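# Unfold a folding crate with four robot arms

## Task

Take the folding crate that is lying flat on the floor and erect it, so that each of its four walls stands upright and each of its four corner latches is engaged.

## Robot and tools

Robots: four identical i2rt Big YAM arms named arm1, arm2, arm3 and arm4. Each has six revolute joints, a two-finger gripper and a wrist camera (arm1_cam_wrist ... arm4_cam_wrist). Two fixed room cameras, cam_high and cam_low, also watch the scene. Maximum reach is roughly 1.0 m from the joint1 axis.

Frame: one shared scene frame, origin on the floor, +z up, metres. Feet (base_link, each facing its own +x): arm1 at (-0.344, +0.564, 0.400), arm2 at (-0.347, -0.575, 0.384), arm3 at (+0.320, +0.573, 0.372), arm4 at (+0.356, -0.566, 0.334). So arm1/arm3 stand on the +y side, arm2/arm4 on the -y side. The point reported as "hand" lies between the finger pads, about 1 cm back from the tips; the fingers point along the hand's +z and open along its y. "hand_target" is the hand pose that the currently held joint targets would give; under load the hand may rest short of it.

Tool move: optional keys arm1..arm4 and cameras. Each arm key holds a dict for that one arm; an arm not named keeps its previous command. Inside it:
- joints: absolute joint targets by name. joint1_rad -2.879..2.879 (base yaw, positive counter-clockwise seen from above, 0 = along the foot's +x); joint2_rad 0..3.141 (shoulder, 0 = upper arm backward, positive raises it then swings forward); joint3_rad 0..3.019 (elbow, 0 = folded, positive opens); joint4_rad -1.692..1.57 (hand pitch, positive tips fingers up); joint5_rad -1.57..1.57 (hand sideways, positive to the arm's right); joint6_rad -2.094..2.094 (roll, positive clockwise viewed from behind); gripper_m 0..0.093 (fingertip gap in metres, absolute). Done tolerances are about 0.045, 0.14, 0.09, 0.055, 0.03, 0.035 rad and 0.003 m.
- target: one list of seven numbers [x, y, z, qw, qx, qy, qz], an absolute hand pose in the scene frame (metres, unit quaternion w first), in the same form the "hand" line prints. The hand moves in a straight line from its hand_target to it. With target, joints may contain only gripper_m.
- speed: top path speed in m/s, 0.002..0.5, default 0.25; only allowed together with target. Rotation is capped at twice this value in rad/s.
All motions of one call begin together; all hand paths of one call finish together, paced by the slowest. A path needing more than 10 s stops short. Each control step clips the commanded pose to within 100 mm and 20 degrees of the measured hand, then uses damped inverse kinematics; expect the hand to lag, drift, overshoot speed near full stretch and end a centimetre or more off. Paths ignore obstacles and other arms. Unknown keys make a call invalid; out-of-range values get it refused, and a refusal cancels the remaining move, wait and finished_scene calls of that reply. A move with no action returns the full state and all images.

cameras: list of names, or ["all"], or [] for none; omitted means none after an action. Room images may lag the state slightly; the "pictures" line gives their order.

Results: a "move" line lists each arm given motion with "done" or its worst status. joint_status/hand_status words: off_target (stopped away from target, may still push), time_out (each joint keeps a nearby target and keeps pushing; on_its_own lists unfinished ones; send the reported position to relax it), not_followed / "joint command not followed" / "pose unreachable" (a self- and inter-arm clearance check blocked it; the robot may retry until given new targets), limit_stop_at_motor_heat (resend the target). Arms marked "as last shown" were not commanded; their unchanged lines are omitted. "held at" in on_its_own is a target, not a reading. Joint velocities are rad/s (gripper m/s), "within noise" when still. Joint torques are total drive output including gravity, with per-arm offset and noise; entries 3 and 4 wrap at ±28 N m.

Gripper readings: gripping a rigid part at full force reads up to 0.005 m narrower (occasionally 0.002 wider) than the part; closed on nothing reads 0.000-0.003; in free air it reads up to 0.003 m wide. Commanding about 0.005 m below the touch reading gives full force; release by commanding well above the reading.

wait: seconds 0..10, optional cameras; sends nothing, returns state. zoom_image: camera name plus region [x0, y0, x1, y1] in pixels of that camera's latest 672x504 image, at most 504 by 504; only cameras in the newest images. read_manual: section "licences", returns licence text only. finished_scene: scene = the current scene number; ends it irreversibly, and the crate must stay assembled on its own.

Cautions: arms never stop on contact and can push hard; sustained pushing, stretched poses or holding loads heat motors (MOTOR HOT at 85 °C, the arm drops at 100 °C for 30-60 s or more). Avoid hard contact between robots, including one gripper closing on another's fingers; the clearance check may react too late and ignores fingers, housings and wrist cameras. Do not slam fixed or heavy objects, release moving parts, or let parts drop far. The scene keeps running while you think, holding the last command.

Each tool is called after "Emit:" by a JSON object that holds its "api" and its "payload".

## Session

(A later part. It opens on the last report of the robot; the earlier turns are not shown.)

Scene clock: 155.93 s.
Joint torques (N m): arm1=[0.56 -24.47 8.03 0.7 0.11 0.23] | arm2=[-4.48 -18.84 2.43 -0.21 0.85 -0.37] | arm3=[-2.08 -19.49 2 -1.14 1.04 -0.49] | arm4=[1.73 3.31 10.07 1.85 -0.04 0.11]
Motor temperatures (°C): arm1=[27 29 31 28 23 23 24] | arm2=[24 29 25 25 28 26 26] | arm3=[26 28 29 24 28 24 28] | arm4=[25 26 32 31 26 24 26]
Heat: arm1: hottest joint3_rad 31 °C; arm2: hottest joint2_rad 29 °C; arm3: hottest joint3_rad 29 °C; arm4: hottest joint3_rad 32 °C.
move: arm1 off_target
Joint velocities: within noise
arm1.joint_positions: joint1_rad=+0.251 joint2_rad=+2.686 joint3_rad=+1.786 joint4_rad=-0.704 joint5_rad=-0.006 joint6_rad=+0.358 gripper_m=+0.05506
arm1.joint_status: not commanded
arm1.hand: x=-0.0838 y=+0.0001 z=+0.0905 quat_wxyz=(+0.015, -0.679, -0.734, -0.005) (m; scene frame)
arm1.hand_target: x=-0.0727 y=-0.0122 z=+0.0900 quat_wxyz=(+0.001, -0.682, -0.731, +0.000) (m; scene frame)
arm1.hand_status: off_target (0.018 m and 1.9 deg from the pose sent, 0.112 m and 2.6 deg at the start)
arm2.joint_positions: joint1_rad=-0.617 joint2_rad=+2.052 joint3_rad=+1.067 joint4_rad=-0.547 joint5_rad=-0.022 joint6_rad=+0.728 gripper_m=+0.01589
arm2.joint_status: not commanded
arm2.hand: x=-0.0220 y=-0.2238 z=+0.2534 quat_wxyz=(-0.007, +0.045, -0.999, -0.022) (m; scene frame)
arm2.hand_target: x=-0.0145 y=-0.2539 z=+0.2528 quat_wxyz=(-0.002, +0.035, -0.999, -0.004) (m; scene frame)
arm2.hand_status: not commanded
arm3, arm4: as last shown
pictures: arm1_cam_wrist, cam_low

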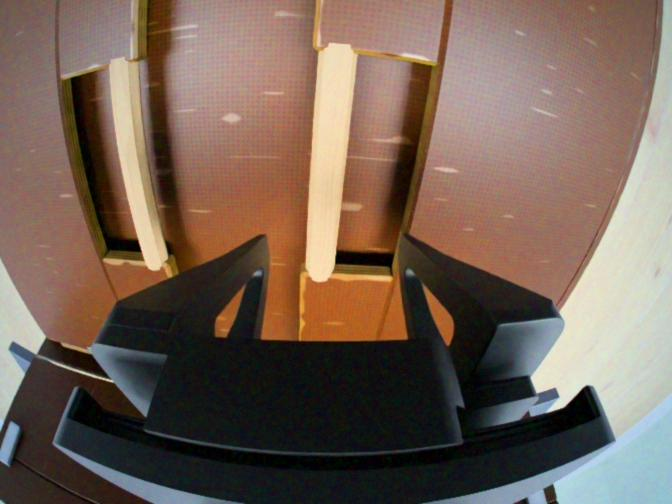

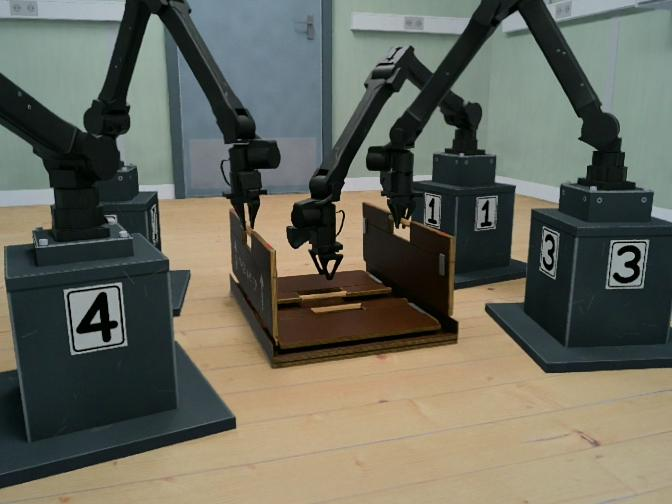

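Emit:
{"api": "move", "payload": {"arm1": {"target":[-0.073,-0.014,0.04,0,0.682,0.731,0],"speed":0.08}, "cameras": ["arm1_cam_wrist","cam_low"]}}

Emit:
{"api": "zoom_image", "payload": {"camera": "cam_low", "region": [270, 220, 420, 340]}}

Scene clock: 159.00 s.
Joint torques (N m): arm1=[0.21 -25.88 7.79 0.88 0.08 0.19] | arm2=[-4.42 -18.78 2.44 -0.23 0.85 -0.37] | arm3=[-2.32 -19.08 1.92 -1.01 1.09 -0.51] | arm4=[1.73 3.25 10.07 1.87 -0.04 0.11]
Motor temperatures (°C): arm1=[27 29 31 28 23 23 24] | arm2=[24 29 25 24 28 26 26] | arm3=[26 28 29 24 28 24 28] | arm4=[25 26 32 31 26 24 26]
Heat: arm1: hottest joint3_rad 31 °C; arm2: hottest joint2_rad 29 °C; arm3: hottest joint3_rad 29 °C; arm4: hottest joint3_rad 32 °C.
move: arm1 off_target
Joint velocities: within noise
arm1.joint_positions: joint1_rad=+0.251 joint2_rad=+2.801 joint3_rad=+1.870 joint4_rad=-0.673 joint5_rad=-0.006 joint6_rad=+0.358 gripper_m=+0.05506
arm1.joint_status: not commanded
arm1.hand: x=-0.0839 y=-0.0005 z=+0.0402 quat_wxyz=(+0.015, -0.679, -0.734, -0.005) (m; scene frame)
arm1.hand_target: x=-0.0733 y=-0.0132 z=+0.0404 quat_wxyz=(+0.000, -0.682, -0.731, +0.000) (m; scene frame)
arm1.hand_status: off_target (0.017 m and 1.9 deg from the pose sent, 0.054 m and 1.9 deg at the start)
arm2, arm3, arm4: as last shown
pictures: arm1_cam_wrist, cam_low

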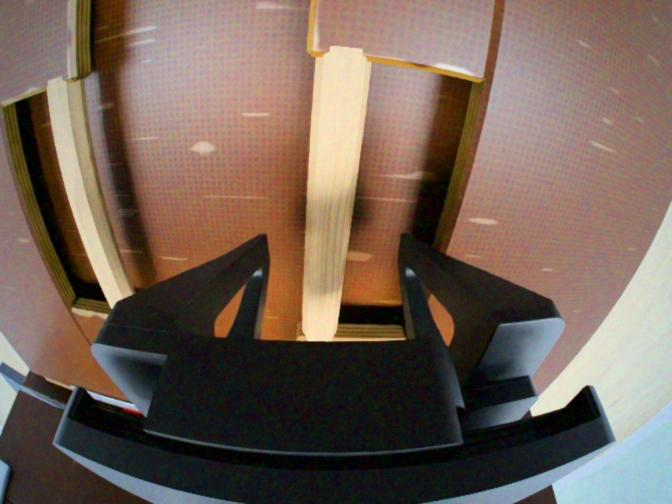

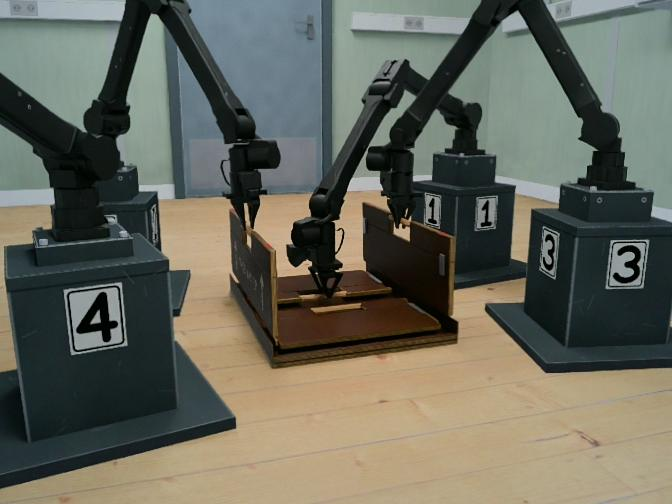

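Scaled by 3.360 from the camera's 672x504 image, which has a finer 960x720 frame.

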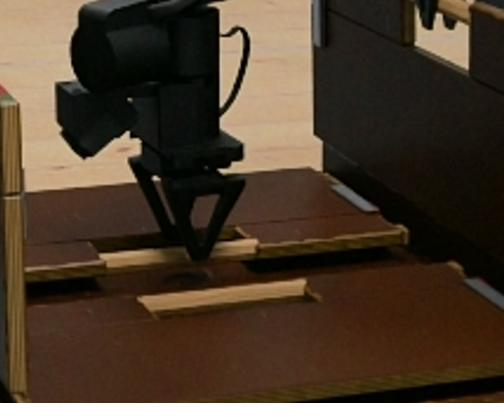

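Emit:
{"api": "move", "payload": {"arm1": {"target":[-0.072,-0.013,0.027,0,0.682,0.731,0],"speed":0.05}}}

Emit:
{"api": "move", "payload": {"arm1": {"joints":{"gripper_m":0.002}}, "cameras": ["arm1_cam_wrist","cam_low"]}}

Emit:
{"api": "zoom_image", "payload": {"camera": "cam_low", "region": [270, 220, 420, 340]}}

Scene clock: 161.30 s.
Joint torques (N m): arm1=[0.38 -25.58 7.87 1.06 0.09 0.22] | arm2=[-4.42 -18.84 2.43 -0.23 0.85 -0.36] | arm3=[-2.32 -19.08 2.09 -1.09 1.06 -0.5] | arm4=[1.73 3.31 10.07 1.87 -0.04 0.11]
Motor temperatures (°C): arm1=[27 30 31 28 23 23 24] | arm2=[24 29 25 24 28 26 26] | arm3=[26 28 29 24 28 24 28] | arm4=[25 26 32 31 26 24 26]
Heat: arm1: hottest joint3_rad 31 °C; arm2: hottest joint2_rad 29 °C; arm3: hottest joint3_rad 29 °C; arm4: hottest joint3_rad 32 °C.
move: arm1 off_target
Joint velocities: within noise
arm1.joint_positions: joint1_rad=+0.251 joint2_rad=+2.827 joint3_rad=+1.891 joint4_rad=-0.667 joint5_rad=-0.006 joint6_rad=+0.361 gripper_m=+0.05506
arm1.joint_status: not commanded
arm1.hand: x=-0.0838 y=-0.0010 z=+0.0292 quat_wxyz=(+0.014, -0.680, -0.733, -0.005) (m; scene frame)
arm1.hand_target: x=-0.0721 y=-0.0126 z=+0.0275 quat_wxyz=(-0.001, -0.683, -0.731, +0.000) (m; scene frame)
arm1.hand_status: off_target (0.017 m and 1.7 deg from the pose sent, 0.022 m and 1.9 deg at the start)
arm2, arm3, arm4: as last shown
pictures: none

Scene clock: 162.07 s.
Joint torques (N m): arm1=[0.62 -25.17 7.79 0.87 0.29 -0.02] | arm2=[-4.48 -18.78 2.44 -0.21 0.86 -0.37] | arm3=[-2.26 -19.49 2.13 -1.09 1.1 -0.49] | arm4=[1.67 3.31 10.07 1.85 -0.04 0.11]
Motor temperatures (°C): arm1=[27 30 31 28 23 23 25] | arm2=[24 29 25 24 28 26 26] | arm3=[26 28 29 24 28 24 28] | arm4=[25 26 32 31 26 24 26]
Heat: arm1: hottest joint3_rad 31 °C; arm2: hottest joint2_rad 29 °C; arm3: hottest joint3_rad 29 °C; arm4: hottest joint3_rad 32 °C.
move: arm1 off_target
Joint velocities: within noise
arm1.joint_positions: joint1_rad=+0.252 joint2_rad=+2.827 joint3_rad=+1.893 joint4_rad=-0.666 joint5_rad=-0.010 joint6_rad=+0.396 gripper_m=+0.01737
arm1.joint_status: gripper_m off_target (ended at +0.01740, target +0.00200)
arm1.hand: x=-0.0817 y=-0.0013 z=+0.0295 quat_wxyz=(+0.012, -0.693, -0.721, -0.006) (m; scene frame)
arm1.hand_target: x=-0.0728 y=-0.0132 z=+0.0279 quat_wxyz=(-0.001, -0.686, -0.727, +0.000) (m; scene frame)
arm1.hand_status: not commanded
arm2, arm3: as last shown
arm4.joint_positions: joint1_rad=+0.790 joint2_rad=+0.548 joint3_rad=+1.366 joint4_rad=-1.267 joint5_rad=+0.241 joint6_rad=-0.097 gripper_m=+0.09396
arm4.joint_status: not commanded
arm4.hand: x=+0.1989 y=-0.4149 z=+0.8936 quat_wxyz=(-0.270, +0.802, -0.260, -0.465) (m; scene frame)
arm4.hand_target: x=+0.2019 y=-0.4169 z=+0.9028 quat_wxyz=(-0.272, +0.796, -0.260, -0.474) (m; scene frame)
arm4.hand_status: not commanded
pictures: arm1_cam_wrist, cam_low

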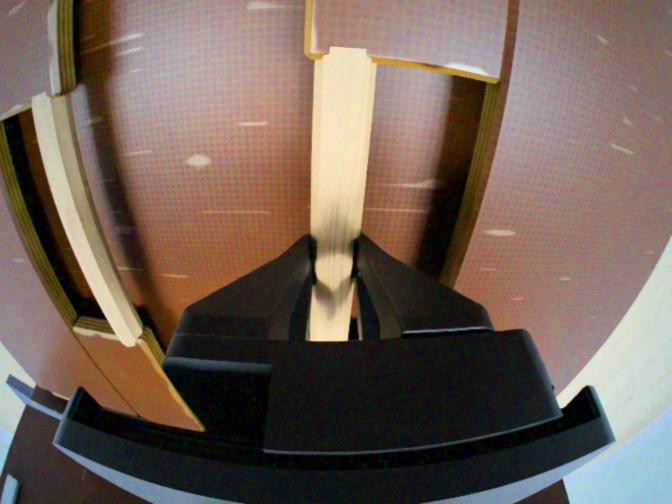

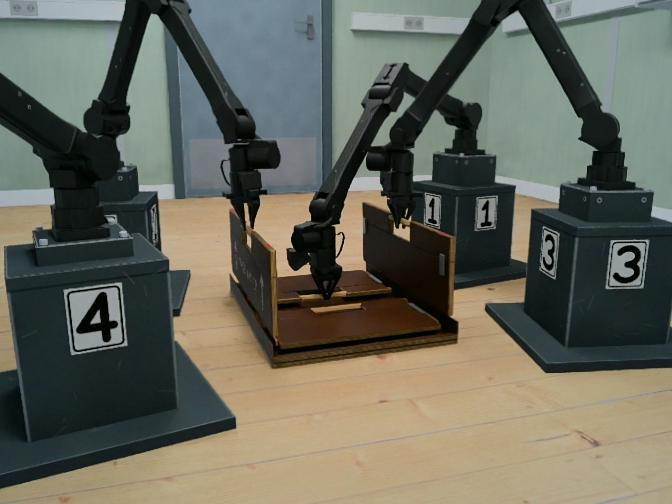

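Scaled by 3.360 from the camera's 672x504 image, which has a finer 960x720 frame.

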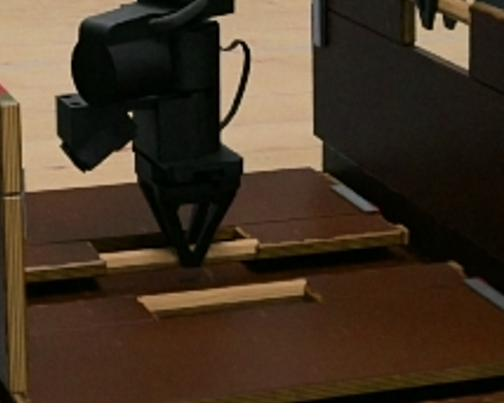

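Emit:
{"api": "move", "payload": {"arm1": {"target":[-0.092,-0.013,0.15,0,0.682,0.731,0],"speed":0.1}}}

Emit:
{"api": "move", "payload": {"arm1": {"target":[-0.165,-0.018,0.225,0,0.682,0.731,0],"speed":0.1}, "cameras": ["arm1_cam_wrist","cam_low","cam_high"]}}

Scene clock: 166.00 s.
Joint torques (N m): arm1=[-0.97 -30.68 4.74 -0.64 0.76 -0.37] | arm2=[-4.48 -18.78 2.41 -0.23 0.85 -0.37] | arm3=[-2.2 -19.02 2.24 -1.2 1.13 -0.48] | arm4=[1.73 3.25 10.07 1.85 -0.04 0.11]
Motor temperatures (°C): arm1=[27 30 31 28 23 23 25] | arm2=[24 30 25 24 28 26 26] | arm3=[26 28 29 24 28 24 29] | arm4=[25 26 32 31 26 24 26]
Heat: arm1: hottest joint3_rad 31 °C; arm2: hottest joint2_rad 30 °C; arm3: hottest joint3_rad 29 °C; arm4: hottest joint3_rad 32 °C.
move: arm1 off_target
Joint velocities: within noise
arm1.joint_positions: joint1_rad=+0.226 joint2_rad=+2.625 joint3_rad=+1.727 joint4_rad=-0.696 joint5_rad=-0.023 joint6_rad=+0.396 gripper_m=+0.01663
arm1.joint_status: not commanded
arm1.hand: x=-0.0963 y=-0.0015 z=+0.1137 quat_wxyz=(+0.007, -0.702, -0.712, -0.011) (m; scene frame)
arm1.hand_target: x=-0.0957 y=-0.0174 z=+0.1480 quat_wxyz=(-0.004, -0.686, -0.728, +0.001) (m; scene frame)
arm1.hand_status: off_target (0.038 m and 3.5 deg from the pose sent, 0.121 m and 2.3 deg at the start)
arm2, arm4: as last shown
arm3.joint_positions: joint1_rad=-0.555 joint2_rad=+2.110 joint3_rad=+1.202 joint4_rad=-0.626 joint5_rad=-0.026 joint6_rad=+0.757 gripper_m=+0.01598
arm3.joint_status: not commanded
arm3.hand: x=-0.0378 y=+0.1985 z=+0.2422 quat_wxyz=(-0.022, -1.000, -0.022, +0.003) (m; scene frame)
arm3.hand_target: x=-0.0358 y=+0.2206 z=+0.2499 quat_wxyz=(-0.001, -0.999, -0.038, -0.001) (m; scene frame)
arm3.hand_status: not commanded
pictures: none

Scene clock: 167.73 s.
Joint torques (N m): arm1=[-2.26 -30.8 5.07 -0.9 1.16 -0.38] | arm2=[-4.48 -18.78 2.43 -0.21 0.85 -0.37] | arm3=[-2.37 -18.84 2.29 -1.09 1.11 -0.48] | arm4=[1.73 3.25 10.07 1.87 -0.04 0.11]
Motor temperatures (°C): arm1=[27 30 31 28 23 23 25] | arm2=[24 30 25 24 28 26 26] | arm3=[26 28 29 24 28 24 29] | arm4=[25 26 32 31 26 24 26]
Heat: arm1: hottest joint3_rad 31 °C; arm2: hottest joint2_rad 30 °C; arm3: hottest joint3_rad 29 °C; arm4: hottest joint3_rad 32 °C.
move: arm1 off_target
Joint velocities: within noise
arm1.joint_positions: joint1_rad=+0.146 joint2_rad=+2.438 joint3_rad=+1.588 joint4_rad=-0.747 joint5_rad=-0.032 joint6_rad=+0.284 gripper_m=+0.01662
arm1.joint_status: not commanded
arm1.hand: x=-0.1456 y=-0.0026 z=+0.1910 quat_wxyz=(+0.005, -0.690, -0.723, -0.016) (m; scene frame)
arm1.hand_target: x=-0.1580 y=-0.0163 z=+0.2238 quat_wxyz=(+0.000, -0.679, -0.734, +0.000) (m; scene frame)
arm1.hand_status: off_target (0.042 m and 2.3 deg from the pose sent, 0.132 m and 3.5 deg at the start)
arm2, arm4: as last shown
arm3.joint_positions: joint1_rad=-0.558 joint2_rad=+2.110 joint3_rad=+1.199 joint4_rad=-0.626 joint5_rad=-0.026 joint6_rad=+0.756 gripper_m=+0.01598
arm3.joint_status: not commanded
arm3.hand: x=-0.0377 y=+0.2008 z=+0.2415 quat_wxyz=(-0.021, -1.000, -0.021, +0.002) (m; scene frame)
arm3.hand_target: x=-0.0357 y=+0.2213 z=+0.2491 quat_wxyz=(-0.001, -0.999, -0.038, -0.001) (m; scene frame)
arm3.hand_status: not commanded
pictures: arm1_cam_wrist, cam_high, cam_low

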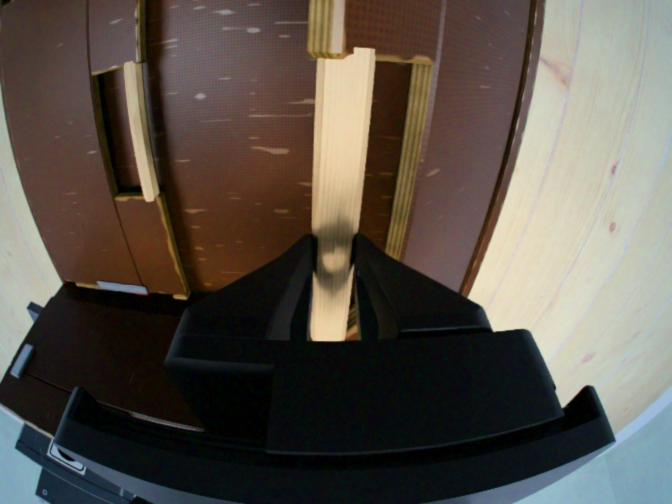

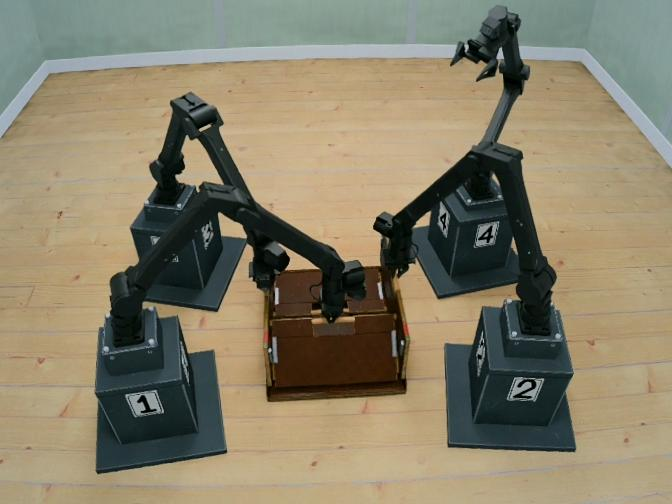

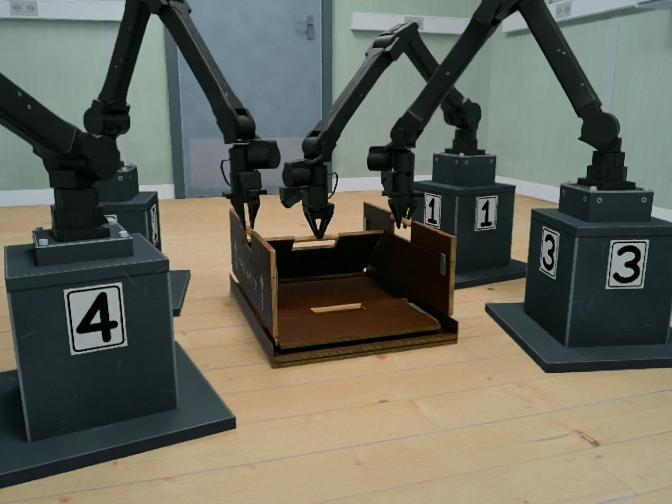

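Emit:
{"api": "move", "payload": {"arm1": {"target":[-0.225,-0.02,0.262,0,0.682,0.731,0],"speed":0.1}}}

Emit:
{"api": "move", "payload": {"arm1": {"target":[-0.285,-0.024,0.265,0,0.682,0.731,0],"speed":0.1}, "cameras": ["arm1_cam_wrist","cam_low","cam_high"]}}

Scene clock: 170.57 s.
Joint torques (N m): arm1=[-2.49 -27.58 5.83 -0.09 1.1 -0.29] | arm2=[-4.48 -18.84 2.41 -0.23 0.85 -0.37] | arm3=[-2.02 -18.49 2.43 -1.2 1.12 -0.44] | arm4=[1.73 3.31 10.07 1.85 -0.03 0.11]
Motor temperatures (°C): arm1=[27 31 31 28 23 23 25] | arm2=[24 30 25 24 28 26 26] | arm3=[26 29 29 24 28 24 29] | arm4=[25 26 32 31 26 24 26]
Heat: arm1: hottest joint2_rad 31 °C; arm2: hottest joint2_rad 30 °C; arm3: hottest joint2_rad 29 °C; arm4: hottest joint3_rad 32 °C.
move: arm1 off_target
Joint velocities: within noise
arm1.joint_positions: joint1_rad=+0.043 joint2_rad=+2.332 joint3_rad=+1.519 joint4_rad=-0.805 joint5_rad=-0.029 joint6_rad=+0.175 gripper_m=+0.01535
arm1.joint_status: not commanded
arm1.hand: x=-0.2088 y=-0.0032 z=+0.2351 quat_wxyz=(+0.012, -0.688, -0.725, -0.021) (m; scene frame)
arm1.hand_target: x=-0.2249 y=-0.0178 z=+0.2604 quat_wxyz=(+0.004, -0.682, -0.731, -0.003) (m; scene frame)
arm1.hand_status: off_target (0.036 m and 3.0 deg from the pose sent, 0.108 m and 2.3 deg at the start)
arm2, arm4: as last shown
arm3.joint_positions: joint1_rad=-0.558 joint2_rad=+2.110 joint3_rad=+1.199 joint4_rad=-0.626 joint5_rad=-0.026 joint6_rad=+0.754 gripper_m=+0.01598
arm3.joint_status: not commanded
arm3.hand: x=-0.0377 y=+0.2008 z=+0.2415 quat_wxyz=(-0.021, -1.000, -0.022, +0.002) (m; scene frame)
arm3.hand_target: x=-0.0357 y=+0.2210 z=+0.2492 quat_wxyz=(-0.001, -0.999, -0.038, -0.001) (m; scene frame)
arm3.hand_status: not commanded
pictures: none

Scene clock: 171.83 s.
Joint torques (N m): arm1=[-3.78 -25.05 6.94 1.28 0.97 -0.29] | arm2=[-4.48 -18.84 2.41 -0.23 0.85 -0.37] | arm3=[-1.26 -18.9 2.43 -0.98 1.08 -0.46] | arm4=[1.73 3.31 10.06 1.87 -0.04 0.11]
Motor temperatures (°C): arm1=[27 31 31 28 23 23 25] | arm2=[24 30 25 24 28 26 26] | arm3=[26 29 29 24 28 24 29] | arm4=[25 26 32 31 26 24 26]
Heat: arm1: hottest joint2_rad 31 °C; arm2: hottest joint2_rad 30 °C; arm3: hottest joint2_rad 29 °C; arm4: hottest joint3_rad 32 °C.
move: arm1 off_target
Joint velocities: within noise
arm1.joint_positions: joint1_rad=-0.046 joint2_rad=+2.286 joint3_rad=+1.485 joint4_rad=-0.822 joint5_rad=-0.027 joint6_rad=+0.072 gripper_m=+0.01246
arm1.joint_status: not commanded
arm1.hand: x=-0.2611 y=-0.0046 z=+0.2528 quat_wxyz=(+0.012, -0.683, -0.730, -0.023) (m; scene frame)
arm1.hand_target: x=-0.2842 y=-0.0237 z=+0.2659 quat_wxyz=(+0.000, -0.683, -0.731, -0.001) (m; scene frame)
arm1.hand_status: off_target (0.033 m and 3.0 deg from the pose sent, 0.084 m and 3.0 deg at the start)
arm2, arm4: as last shown
arm3.joint_positions: joint1_rad=-0.560 joint2_rad=+2.108 joint3_rad=+1.197 joint4_rad=-0.626 joint5_rad=-0.026 joint6_rad=+0.754 gripper_m=+0.01598
arm3.joint_status: not commanded
arm3.hand: x=-0.0380 y=+0.2017 z=+0.2419 quat_wxyz=(-0.021, -1.000, -0.021, +0.002) (m; scene frame)
arm3.hand_target: x=-0.0359 y=+0.2210 z=+0.2496 quat_wxyz=(-0.001, -0.999, -0.038, -0.001) (m; scene frame)
arm3.hand_status: not commanded
pictures: arm1_cam_wrist, cam_high, cam_low

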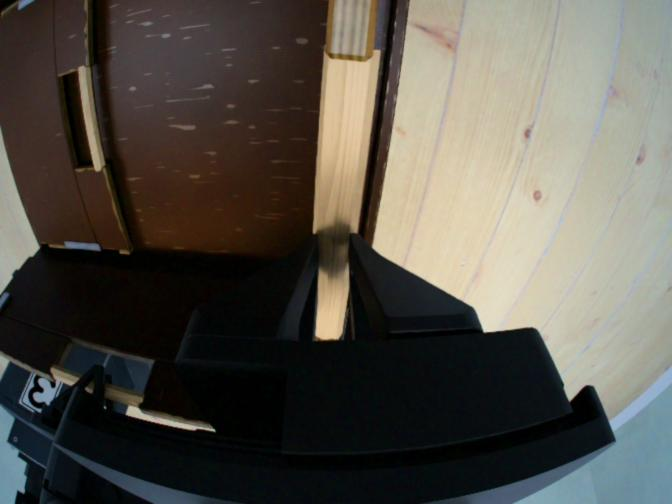

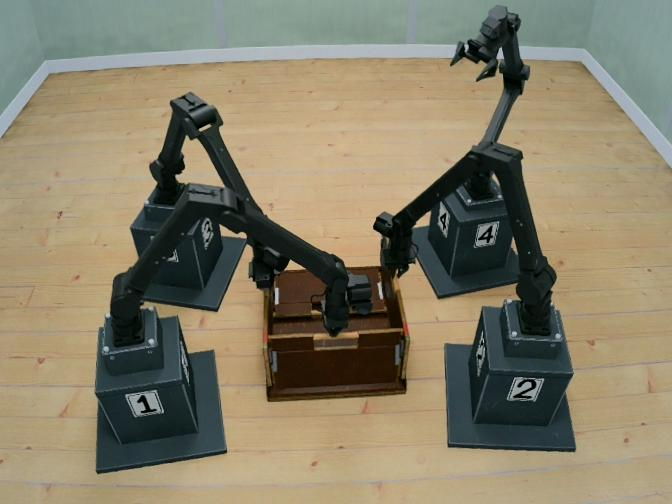

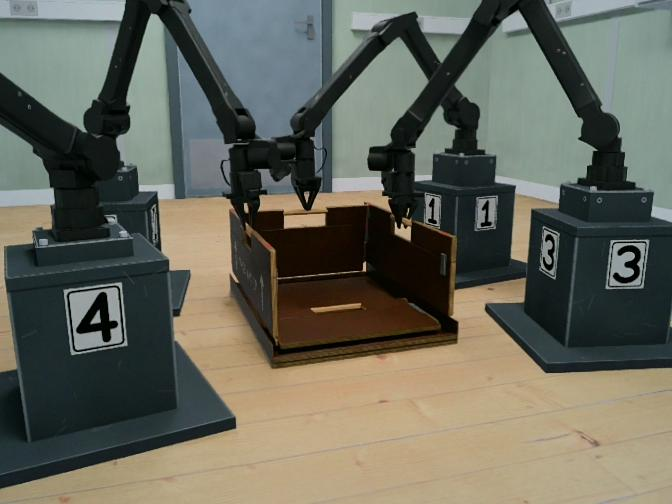

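Emit:
{"api": "move", "payload": {"arm1": {"target":[-0.288,-0.022,0.235,0,0.682,0.731,0],"speed":0.06,"joints":{"gripper_m":0.024}}, "cameras": ["arm1_cam_wrist","cam_low"]}}

Emit:
{"api": "zoom_image", "payload": {"camera": "cam_low", "region": [220, 140, 470, 380]}}

Scene clock: 174.37 s.
Joint torques (N m): arm1=[-3.19 -20.48 6.38 2.25 0.62 -0.02] | arm2=[-4.48 -18.84 2.44 -0.21 0.85 -0.36] | arm3=[-1.9 -19.08 2.52 -1.17 1.08 -0.44] | arm4=[1.73 3.31 10.07 1.85 -0.04 0.11]
Motor temperatures (°C): arm1=[27 31 31 28 23 23 25] | arm2=[24 30 25 24 28 26 26] | arm3=[26 29 28 24 28 24 29] | arm4=[25 26 32 31 26 24 26]
Heat: arm1: hottest joint2_rad 31 °C; arm2: hottest joint2_rad 30 °C; arm3: hottest joint2_rad 29 °C; arm4: hottest joint3_rad 32 °C.
move: arm1 off_target
Joint velocities: within noise
arm1.joint_positions: joint1_rad=-0.055 joint2_rad=+2.284 joint3_rad=+1.485 joint4_rad=-0.785 joint5_rad=-0.019 joint6_rad=+0.031 gripper_m=+0.02398
arm1.joint_status: all done
arm1.hand: x=-0.2664 y=-0.0150 z=+0.2534 quat_wxyz=(-0.001, -0.671, -0.741, -0.008) (m; scene frame)
arm1.hand_target: x=-0.2873 y=-0.0208 z=+0.2356 quat_wxyz=(-0.001, -0.679, -0.734, +0.000) (m; scene frame)
arm1.hand_status: off_target (0.029 m and 1.9 deg from the pose sent, 0.037 m and 3.0 deg at the start)
arm2.joint_positions: joint1_rad=-0.617 joint2_rad=+2.052 joint3_rad=+1.067 joint4_rad=-0.547 joint5_rad=-0.022 joint6_rad=+0.728 gripper_m=+0.01589
arm2.joint_status: not commanded
arm2.hand: x=-0.0220 y=-0.2238 z=+0.2534 quat_wxyz=(-0.007, +0.045, -0.999, -0.022) (m; scene frame)
arm2.hand_target: x=-0.0145 y=-0.2539 z=+0.2528 quat_wxyz=(-0.002, +0.035, -0.999, -0.004) (m; scene frame)
arm2.hand_status: not commanded
arm3, arm4: as last shown
pictures: arm1_cam_wrist, cam_low

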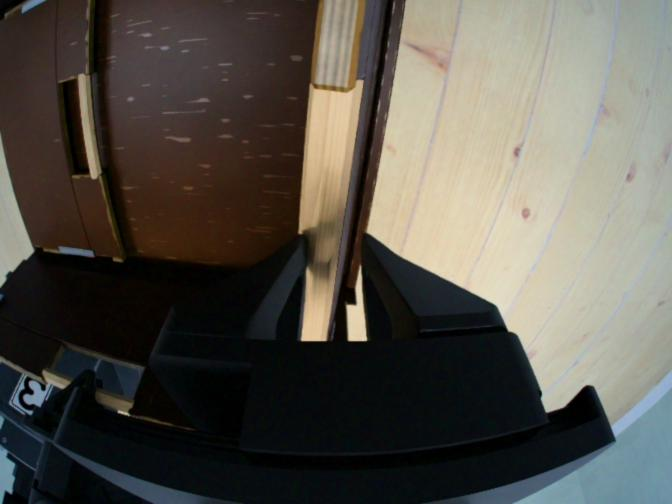

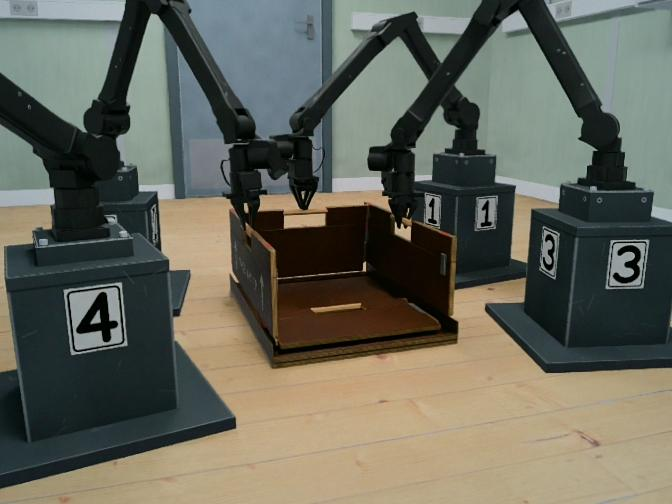

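Scaled by 2.016 from the camera's 672x504 image, which has a finer 960x720 frame.

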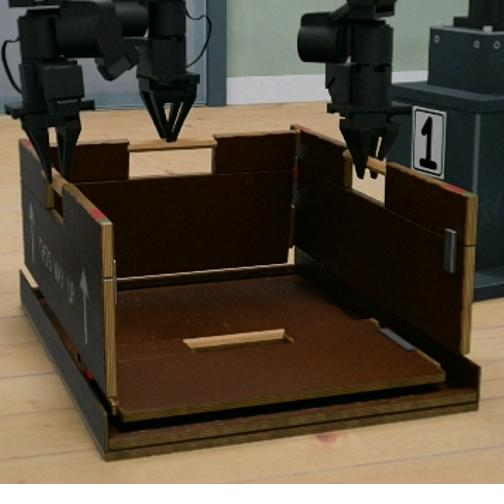

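Emit:
{"api": "move", "payload": {"arm1": {"target":[-0.288,-0.022,0.212,0,0.682,0.731,0],"speed":0.06}}}

Emit:
{"api": "move", "payload": {"arm1": {"joints":{"gripper_m":0.002}}, "cameras": ["arm1_cam_wrist","cam_low"]}}

Emit:
{"api": "zoom_image", "payload": {"camera": "cam_low", "region": [220, 140, 470, 380]}}

Scene clock: 176.57 s.
Joint torques (N m): arm1=[-3.19 -17.26 6.34 3.77 0.63 0.05] | arm2=[-4.48 -18.78 2.43 -0.2 0.85 -0.37] | arm3=[-1.85 -19.08 2.55 -1.13 1.07 -0.48] | arm4=[1.73 3.31 10.09 1.85 -0.03 0.11]
Motor temperatures (°C): arm1=[27 31 31 28 23 23 25] | arm2=[24 30 25 24 28 26 26] | arm3=[26 29 28 24 28 24 29] | arm4=[25 26 32 31 26 24 26]
Heat: arm1: hottest joint2_rad 31 °C; arm2: hottest joint2_rad 30 °C; arm3: hottest joint2_rad 29 °C; arm4: hottest joint3_rad 32 °C.
move: arm1 off_target
Joint velocities: within noise
arm1.joint_positions: joint1_rad=-0.055 joint2_rad=+2.286 joint3_rad=+1.485 joint4_rad=-0.782 joint5_rad=-0.019 joint6_rad=+0.031 gripper_m=+0.02398
arm1.joint_status: not commanded
arm1.hand: x=-0.2664 y=-0.0153 z=+0.2525 quat_wxyz=(-0.001, -0.671, -0.741, -0.007) (m; scene frame)
arm1.hand_target: x=-0.2876 y=-0.0181 z=+0.2150 quat_wxyz=(+0.000, -0.682, -0.731, +0.000) (m; scene frame)
arm1.hand_status: off_target (0.046 m and 1.9 deg from the pose sent, 0.047 m and 1.9 deg at the start)
arm2, arm3, arm4: as last shown
pictures: none

Scene clock: 177.27 s.
Joint torques (N m): arm1=[-3.08 -16.85 6.24 3.33 1.26 0.08] | arm2=[-4.48 -18.84 2.43 -0.21 0.85 -0.37] | arm3=[-1.96 -19.25 2.5 -1.14 1.09 -0.42] | arm4=[1.67 3.25 10.07 1.87 -0.04 0.11]
Motor temperatures (°C): arm1=[27 31 31 28 23 23 25] | arm2=[24 30 25 24 28 26 26] | arm3=[26 29 28 24 28 24 29] | arm4=[25 26 32 31 26 24 26]
Heat: arm1: hottest joint2_rad 31 °C; arm2: hottest joint2_rad 30 °C; arm3: hottest joint2_rad 29 °C; arm4: hottest joint3_rad 32 °C.
move: arm1 done
Joint velocities: within noise
arm1.joint_positions: joint1_rad=-0.050 joint2_rad=+2.284 joint3_rad=+1.485 joint4_rad=-0.769 joint5_rad=-0.033 joint6_rad=+0.040 gripper_m=+0.00217
arm1.joint_status: all done
arm1.hand: x=-0.2608 y=-0.0184 z=+0.2534 quat_wxyz=(-0.012, -0.673, -0.740, -0.008) (m; scene frame)
arm1.hand_target: x=-0.2878 y=-0.0178 z=+0.2148 quat_wxyz=(+0.001, -0.685, -0.728, -0.001) (m; scene frame)
arm1.hand_status: not commanded
arm2, arm3, arm4: as last shown
pictures: arm1_cam_wrist, cam_low

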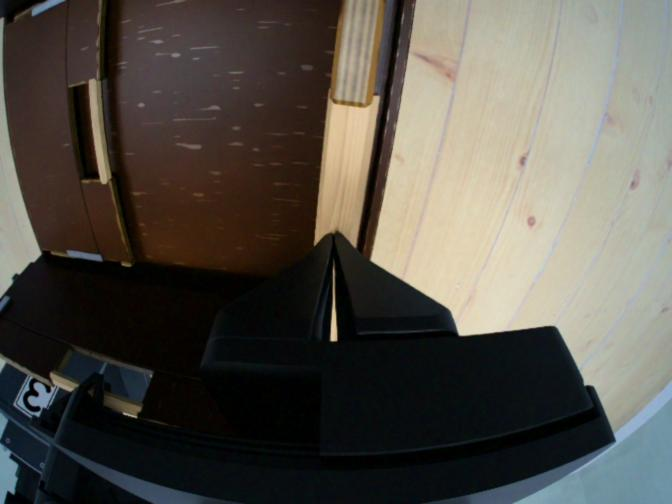

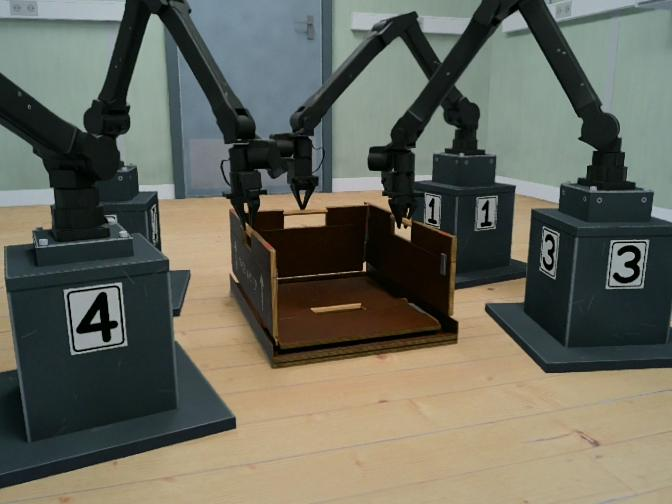

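Scaled by 2.016 from the camera's 672x504 image, which has a finer 960x720 frame.

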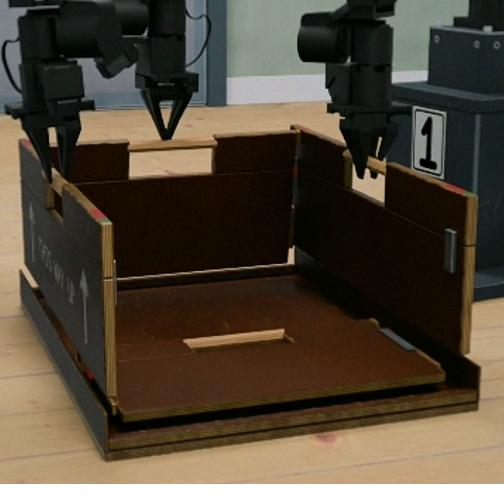

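Emit:
{"api": "move", "payload": {"arm1": {"target":[-0.25,-0.02,0.33,0,0.682,0.731,0],"speed":0.15}, "cameras": ["arm1_cam_wrist","cam_low","cam_high"]}}

Emit:
{"api": "zoom_image", "payload": {"camera": "cam_high", "region": [250, 250, 420, 410]}}

Emit:
{"api": "zoom_image", "payload": {"camera": "cam_low", "region": [220, 190, 400, 340]}}

Scene clock: 180.30 s.
Joint torques (N m): arm1=[-0.21 -22.77 8.32 0.17 0.15 0.19] | arm2=[-4.42 -18.84 2.41 -0.2 0.85 -0.36] | arm3=[-1.9 -18.37 2.45 -1.1 1.04 -0.48] | arm4=[1.73 3.25 10.07 1.87 -0.03 0.11]
Motor temperatures (°C): arm1=[27 31 31 28 23 23 25] | arm2=[24 30 25 24 28 26 26] | arm3=[26 29 28 24 28 24 29] | arm4=[25 26 32 30 26 24 26]
Heat: arm1: hottest joint2_rad 31 °C; arm2: hottest joint2_rad 30 °C; arm3: hottest joint2_rad 29 °C; arm4: hottest joint3_rad 32 °C.
move: arm1 off_target
Joint velocities: within noise
arm1.joint_positions: joint1_rad=-0.032 joint2_rad=+2.163 joint3_rad=+1.485 joint4_rad=-0.913 joint5_rad=-0.007 joint6_rad=+0.066 gripper_m=+0.00206
arm1.joint_status: not commanded
arm1.hand: x=-0.2551 y=-0.0112 z=+0.3219 quat_wxyz=(+0.006, -0.676, -0.737, -0.005) (m; scene frame)
arm1.hand_target: x=-0.2504 y=-0.0207 z=+0.3294 quat_wxyz=(+0.000, -0.679, -0.734, +0.001) (m; scene frame)
arm1.hand_status: off_target (0.013 m and 1.3 deg from the pose sent, 0.077 m and 2.2 deg at the start)
arm2, arm3: as last shown
arm4.joint_positions: joint1_rad=+0.790 joint2_rad=+0.548 joint3_rad=+1.366 joint4_rad=-1.267 joint5_rad=+0.241 joint6_rad=-0.097 gripper_m=+0.09396
arm4.joint_status: not commanded
arm4.hand: x=+0.1989 y=-0.4149 z=+0.8936 quat_wxyz=(-0.270, +0.802, -0.260, -0.465) (m; scene frame)
arm4.hand_target: x=+0.2019 y=-0.4169 z=+0.9028 quat_wxyz=(-0.272, +0.796, -0.260, -0.474) (m; scene frame)
arm4.hand_status: not commanded
pictures: arm1_cam_wrist, cam_high, cam_low

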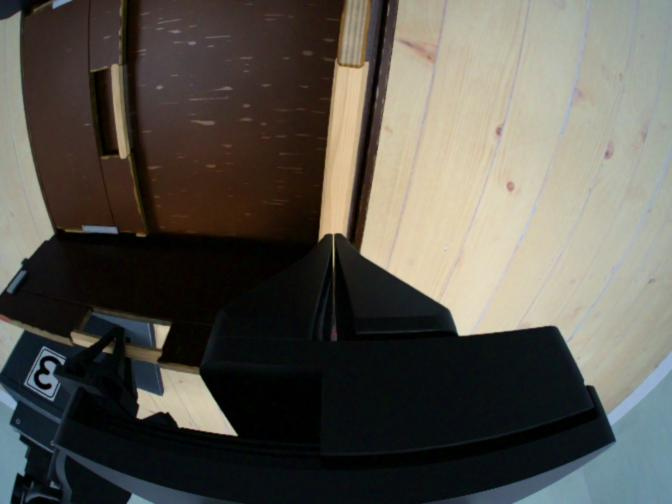

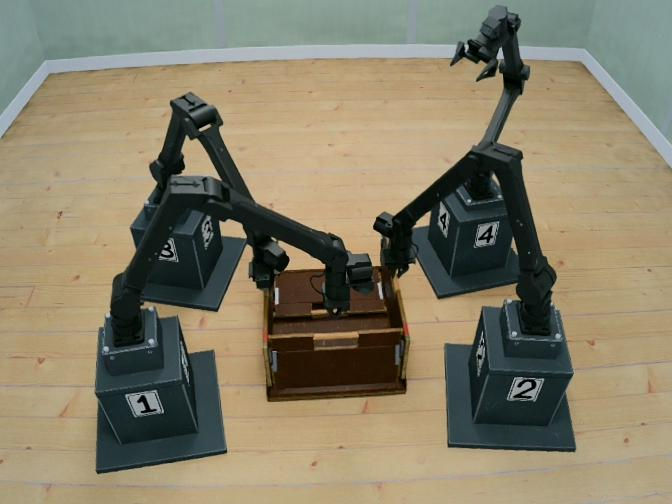

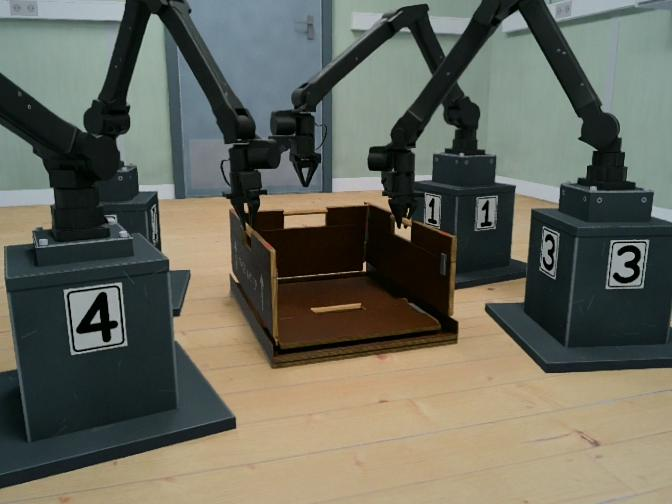

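Scaled by 2.965 from the camera's 672x504 image, which has a finer 960x720 frame.

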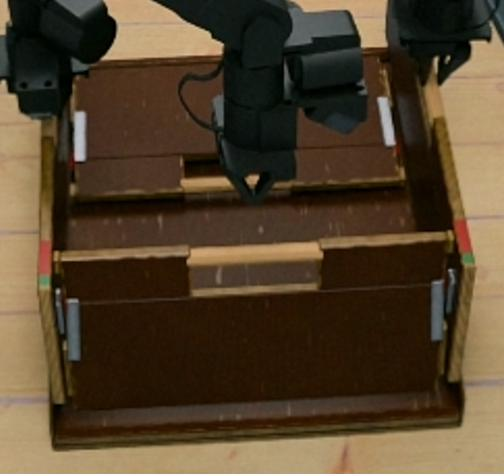

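Scaled by 2.800 from the camera's 672x504 image, which has a finer 960x720 frame.

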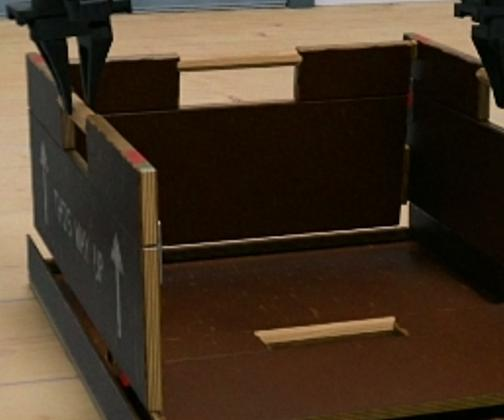

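Emit:
{"api": "move", "payload": {"arm1": {"target":[-0.17,-0.035,0.31,0,0.682,0.731,0],"speed":0.2}}}

Emit:
{"api": "move", "payload": {"arm1": {"target":[-0.18,-0.035,0.17,0,0.682,0.731,0],"speed":0.15}, "cameras": ["cam_low"]}}

Emit:
{"api": "move", "payload": {"arm1": {"target":[-0.27,-0.035,0.175,0,0.682,0.731,0],"speed":0.06}, "cameras": ["arm1_cam_wrist","cam_low","cam_high"]}}

Emit:
{"api": "zoom_image", "payload": {"camera": "cam_high", "region": [250, 250, 420, 410]}}

Scene clock: 188.50 s.
Joint torques (N m): arm1=[-1.03 -22.89 10.09 0.13 0.26 0.26] | arm2=[-4.48 -18.84 2.44 -0.21 0.85 -0.37] | arm3=[-1.79 -19.19 2.55 -1.06 1.11 -0.44] | arm4=[1.73 3.25 10.09 1.87 -0.04 0.11]
Motor temperatures (°C): arm1=[27 32 31 28 23 23 25] | arm2=[24 30 25 24 28 26 26] | arm3=[26 30 28 24 28 24 29] | arm4=[25 26 32 30 26 24 26]
Heat: arm1: hottest joint2_rad 32 °C; arm2: hottest joint2_rad 30 °C; arm3: hottest joint2_rad 30 °C; arm4: hottest joint3_rad 32 °C.
move: arm1 off_target
Joint velocities: within noise
arm1.joint_positions: joint1_rad=+0.106 joint2_rad=+2.241 joint3_rad=+1.583 joint4_rad=-0.937 joint5_rad=-0.007 joint6_rad=+0.198 gripper_m=+0.00206
arm1.joint_status: not commanded
arm1.hand: x=-0.1699 y=-0.0168 z=+0.3057 quat_wxyz=(+0.009, -0.673, -0.739, -0.005) (m; scene frame)
arm1.hand_target: x=-0.1705 y=-0.0346 z=+0.3101 quat_wxyz=(+0.000, -0.682, -0.731, +0.001) (m; scene frame)
arm1.hand_status: off_target (0.019 m and 1.8 deg from the pose sent, 0.089 m and 1.3 deg at the start)
arm2, arm3, arm4: as last shown
pictures: none

Scene clock: 190.37 s.
Joint torques (N m): arm1=[-1.44 -24.53 8.25 1.02 0.16 0.1] | arm2=[-4.48 -18.84 2.44 -0.23 0.85 -0.36] | arm3=[-2.2 -19.08 2.5 -1.03 1.1 -0.44] | arm4=[1.73 3.25 10.07 1.85 -0.04 0.11]
Motor temperatures (°C): arm1=[27 32 31 28 23 23 25] | arm2=[24 30 25 24 28 26 26] | arm3=[26 30 28 24 28 24 29] | arm4=[25 26 32 30 26 24 26]
Heat: arm1: hottest joint2_rad 32 °C; arm2: hottest joint2_rad 30 °C; arm3: hottest joint2_rad 30 °C; arm4: hottest joint3_rad 32 °C.
move: arm1 off_target
Joint velocities: within noise
arm1.joint_positions: joint1_rad=+0.094 joint2_rad=+2.490 joint3_rad=+1.617 joint4_rad=-0.738 joint5_rad=-0.007 joint6_rad=+0.198 gripper_m=+0.00206
arm1.joint_status: not commanded
arm1.hand: x=-0.1797 y=-0.0131 z=+0.1680 quat_wxyz=(+0.015, -0.678, -0.735, -0.009) (m; scene frame)
arm1.hand_target: x=-0.1804 y=-0.0332 z=+0.1709 quat_wxyz=(+0.000, -0.682, -0.731, +0.000) (m; scene frame)
arm1.hand_status: off_target (0.022 m and 2.2 deg from the pose sent, 0.137 m and 1.8 deg at the start)
arm2, arm3, arm4: as last shown
pictures: cam_low

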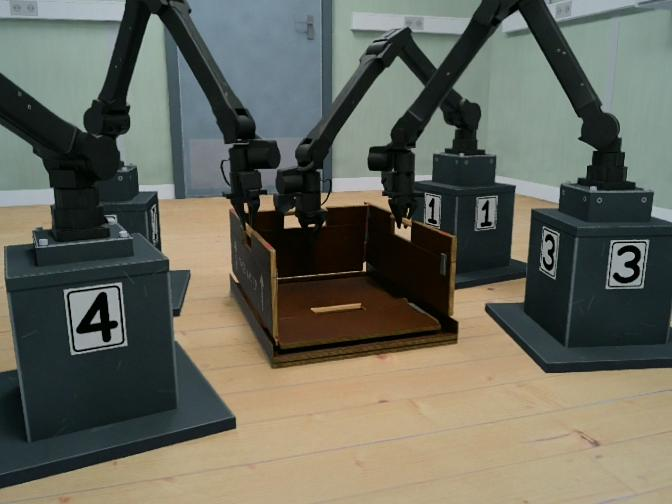

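Scene clock: 192.47 s.
Joint torques (N m): arm1=[-4.07 -25.58 4.98 0.94 0.92 -0.06] | arm2=[-4.48 -18.78 2.45 -0.23 0.86 -0.37] | arm3=[-2.08 -19.43 2.65 -1.07 1.09 -0.44] | arm4=[1.73 3.25 10.07 1.85 -0.04 0.11]
Motor temperatures (°C): arm1=[27 32 31 28 23 23 25] | arm2=[24 30 24 24 28 26 26] | arm3=[26 30 28 24 28 24 29] | arm4=[25 26 32 30 26 24 26]
Heat: arm1: hottest joint2_rad 32 °C; arm2: hottest joint2_rad 30 °C; arm3: hottest joint2_rad 30 °C; arm4: hottest joint3_rad 32 °C.
move: arm1 off_target
Joint velocities: within noise
arm1.joint_positions: joint1_rad=-0.015 joint2_rad=+2.476 joint3_rad=+1.594 joint4_rad=-0.707 joint5_rad=-0.027 joint6_rad=+0.071 gripper_m=+0.00210
arm1.joint_status: not commanded
arm1.hand: x=-0.2399 y=-0.0273 z=+0.1708 quat_wxyz=(-0.001, -0.671, -0.741, -0.012) (m; scene frame)
arm1.hand_target: x=-0.2679 y=-0.0341 z=+0.1745 quat_wxyz=(+0.000, -0.682, -0.731, -0.001) (m; scene frame)
arm1.hand_status: off_target (0.031 m and 2.2 deg from the pose sent, 0.093 m and 2.2 deg at the start)
arm2, arm3, arm4: as last shown
arm2.hand_target: x=-0.0143 y=-0.2537 z=+0.2529 quat_wxyz=(-0.002, +0.035, -0.999, -0.004) (m; scene frame)
arm3.hand_target: x=-0.0357 y=+0.2211 z=+0.2496 quat_wxyz=(-0.001, -0.999, -0.038, -0.001) (m; scene frame)
pictures: arm1_cam_wrist, cam_high, cam_low

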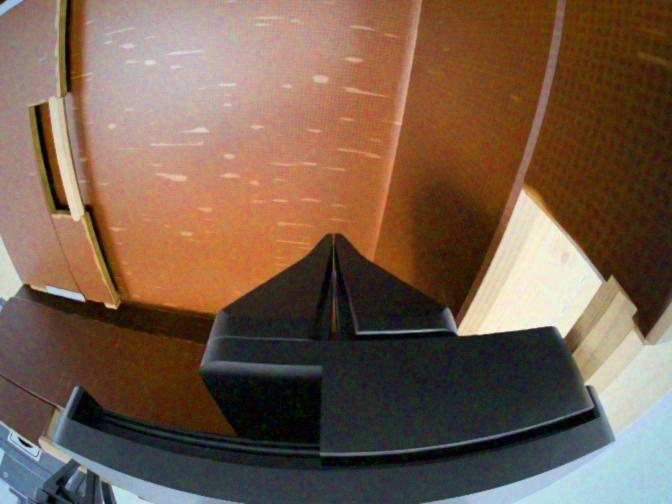

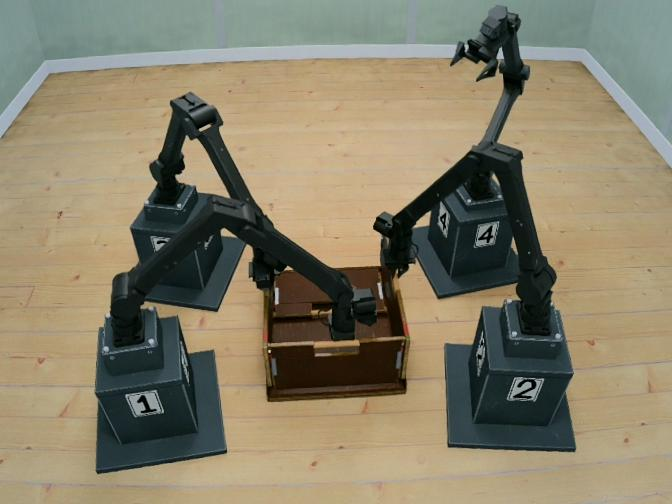

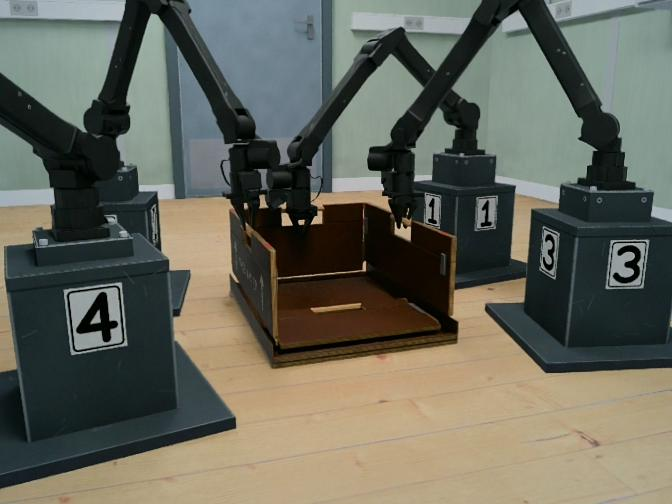

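Scaled by 2.965 from the camera's 672x504 image, which has a finer 960x720 frame.

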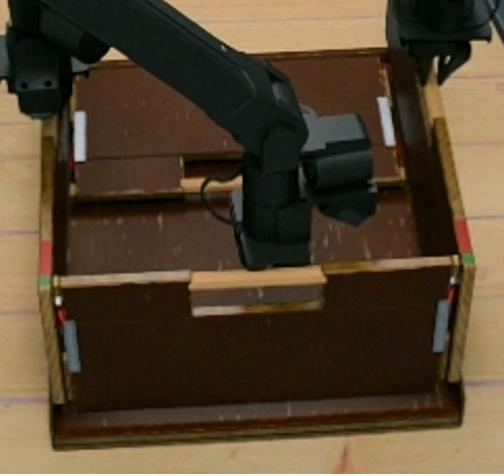

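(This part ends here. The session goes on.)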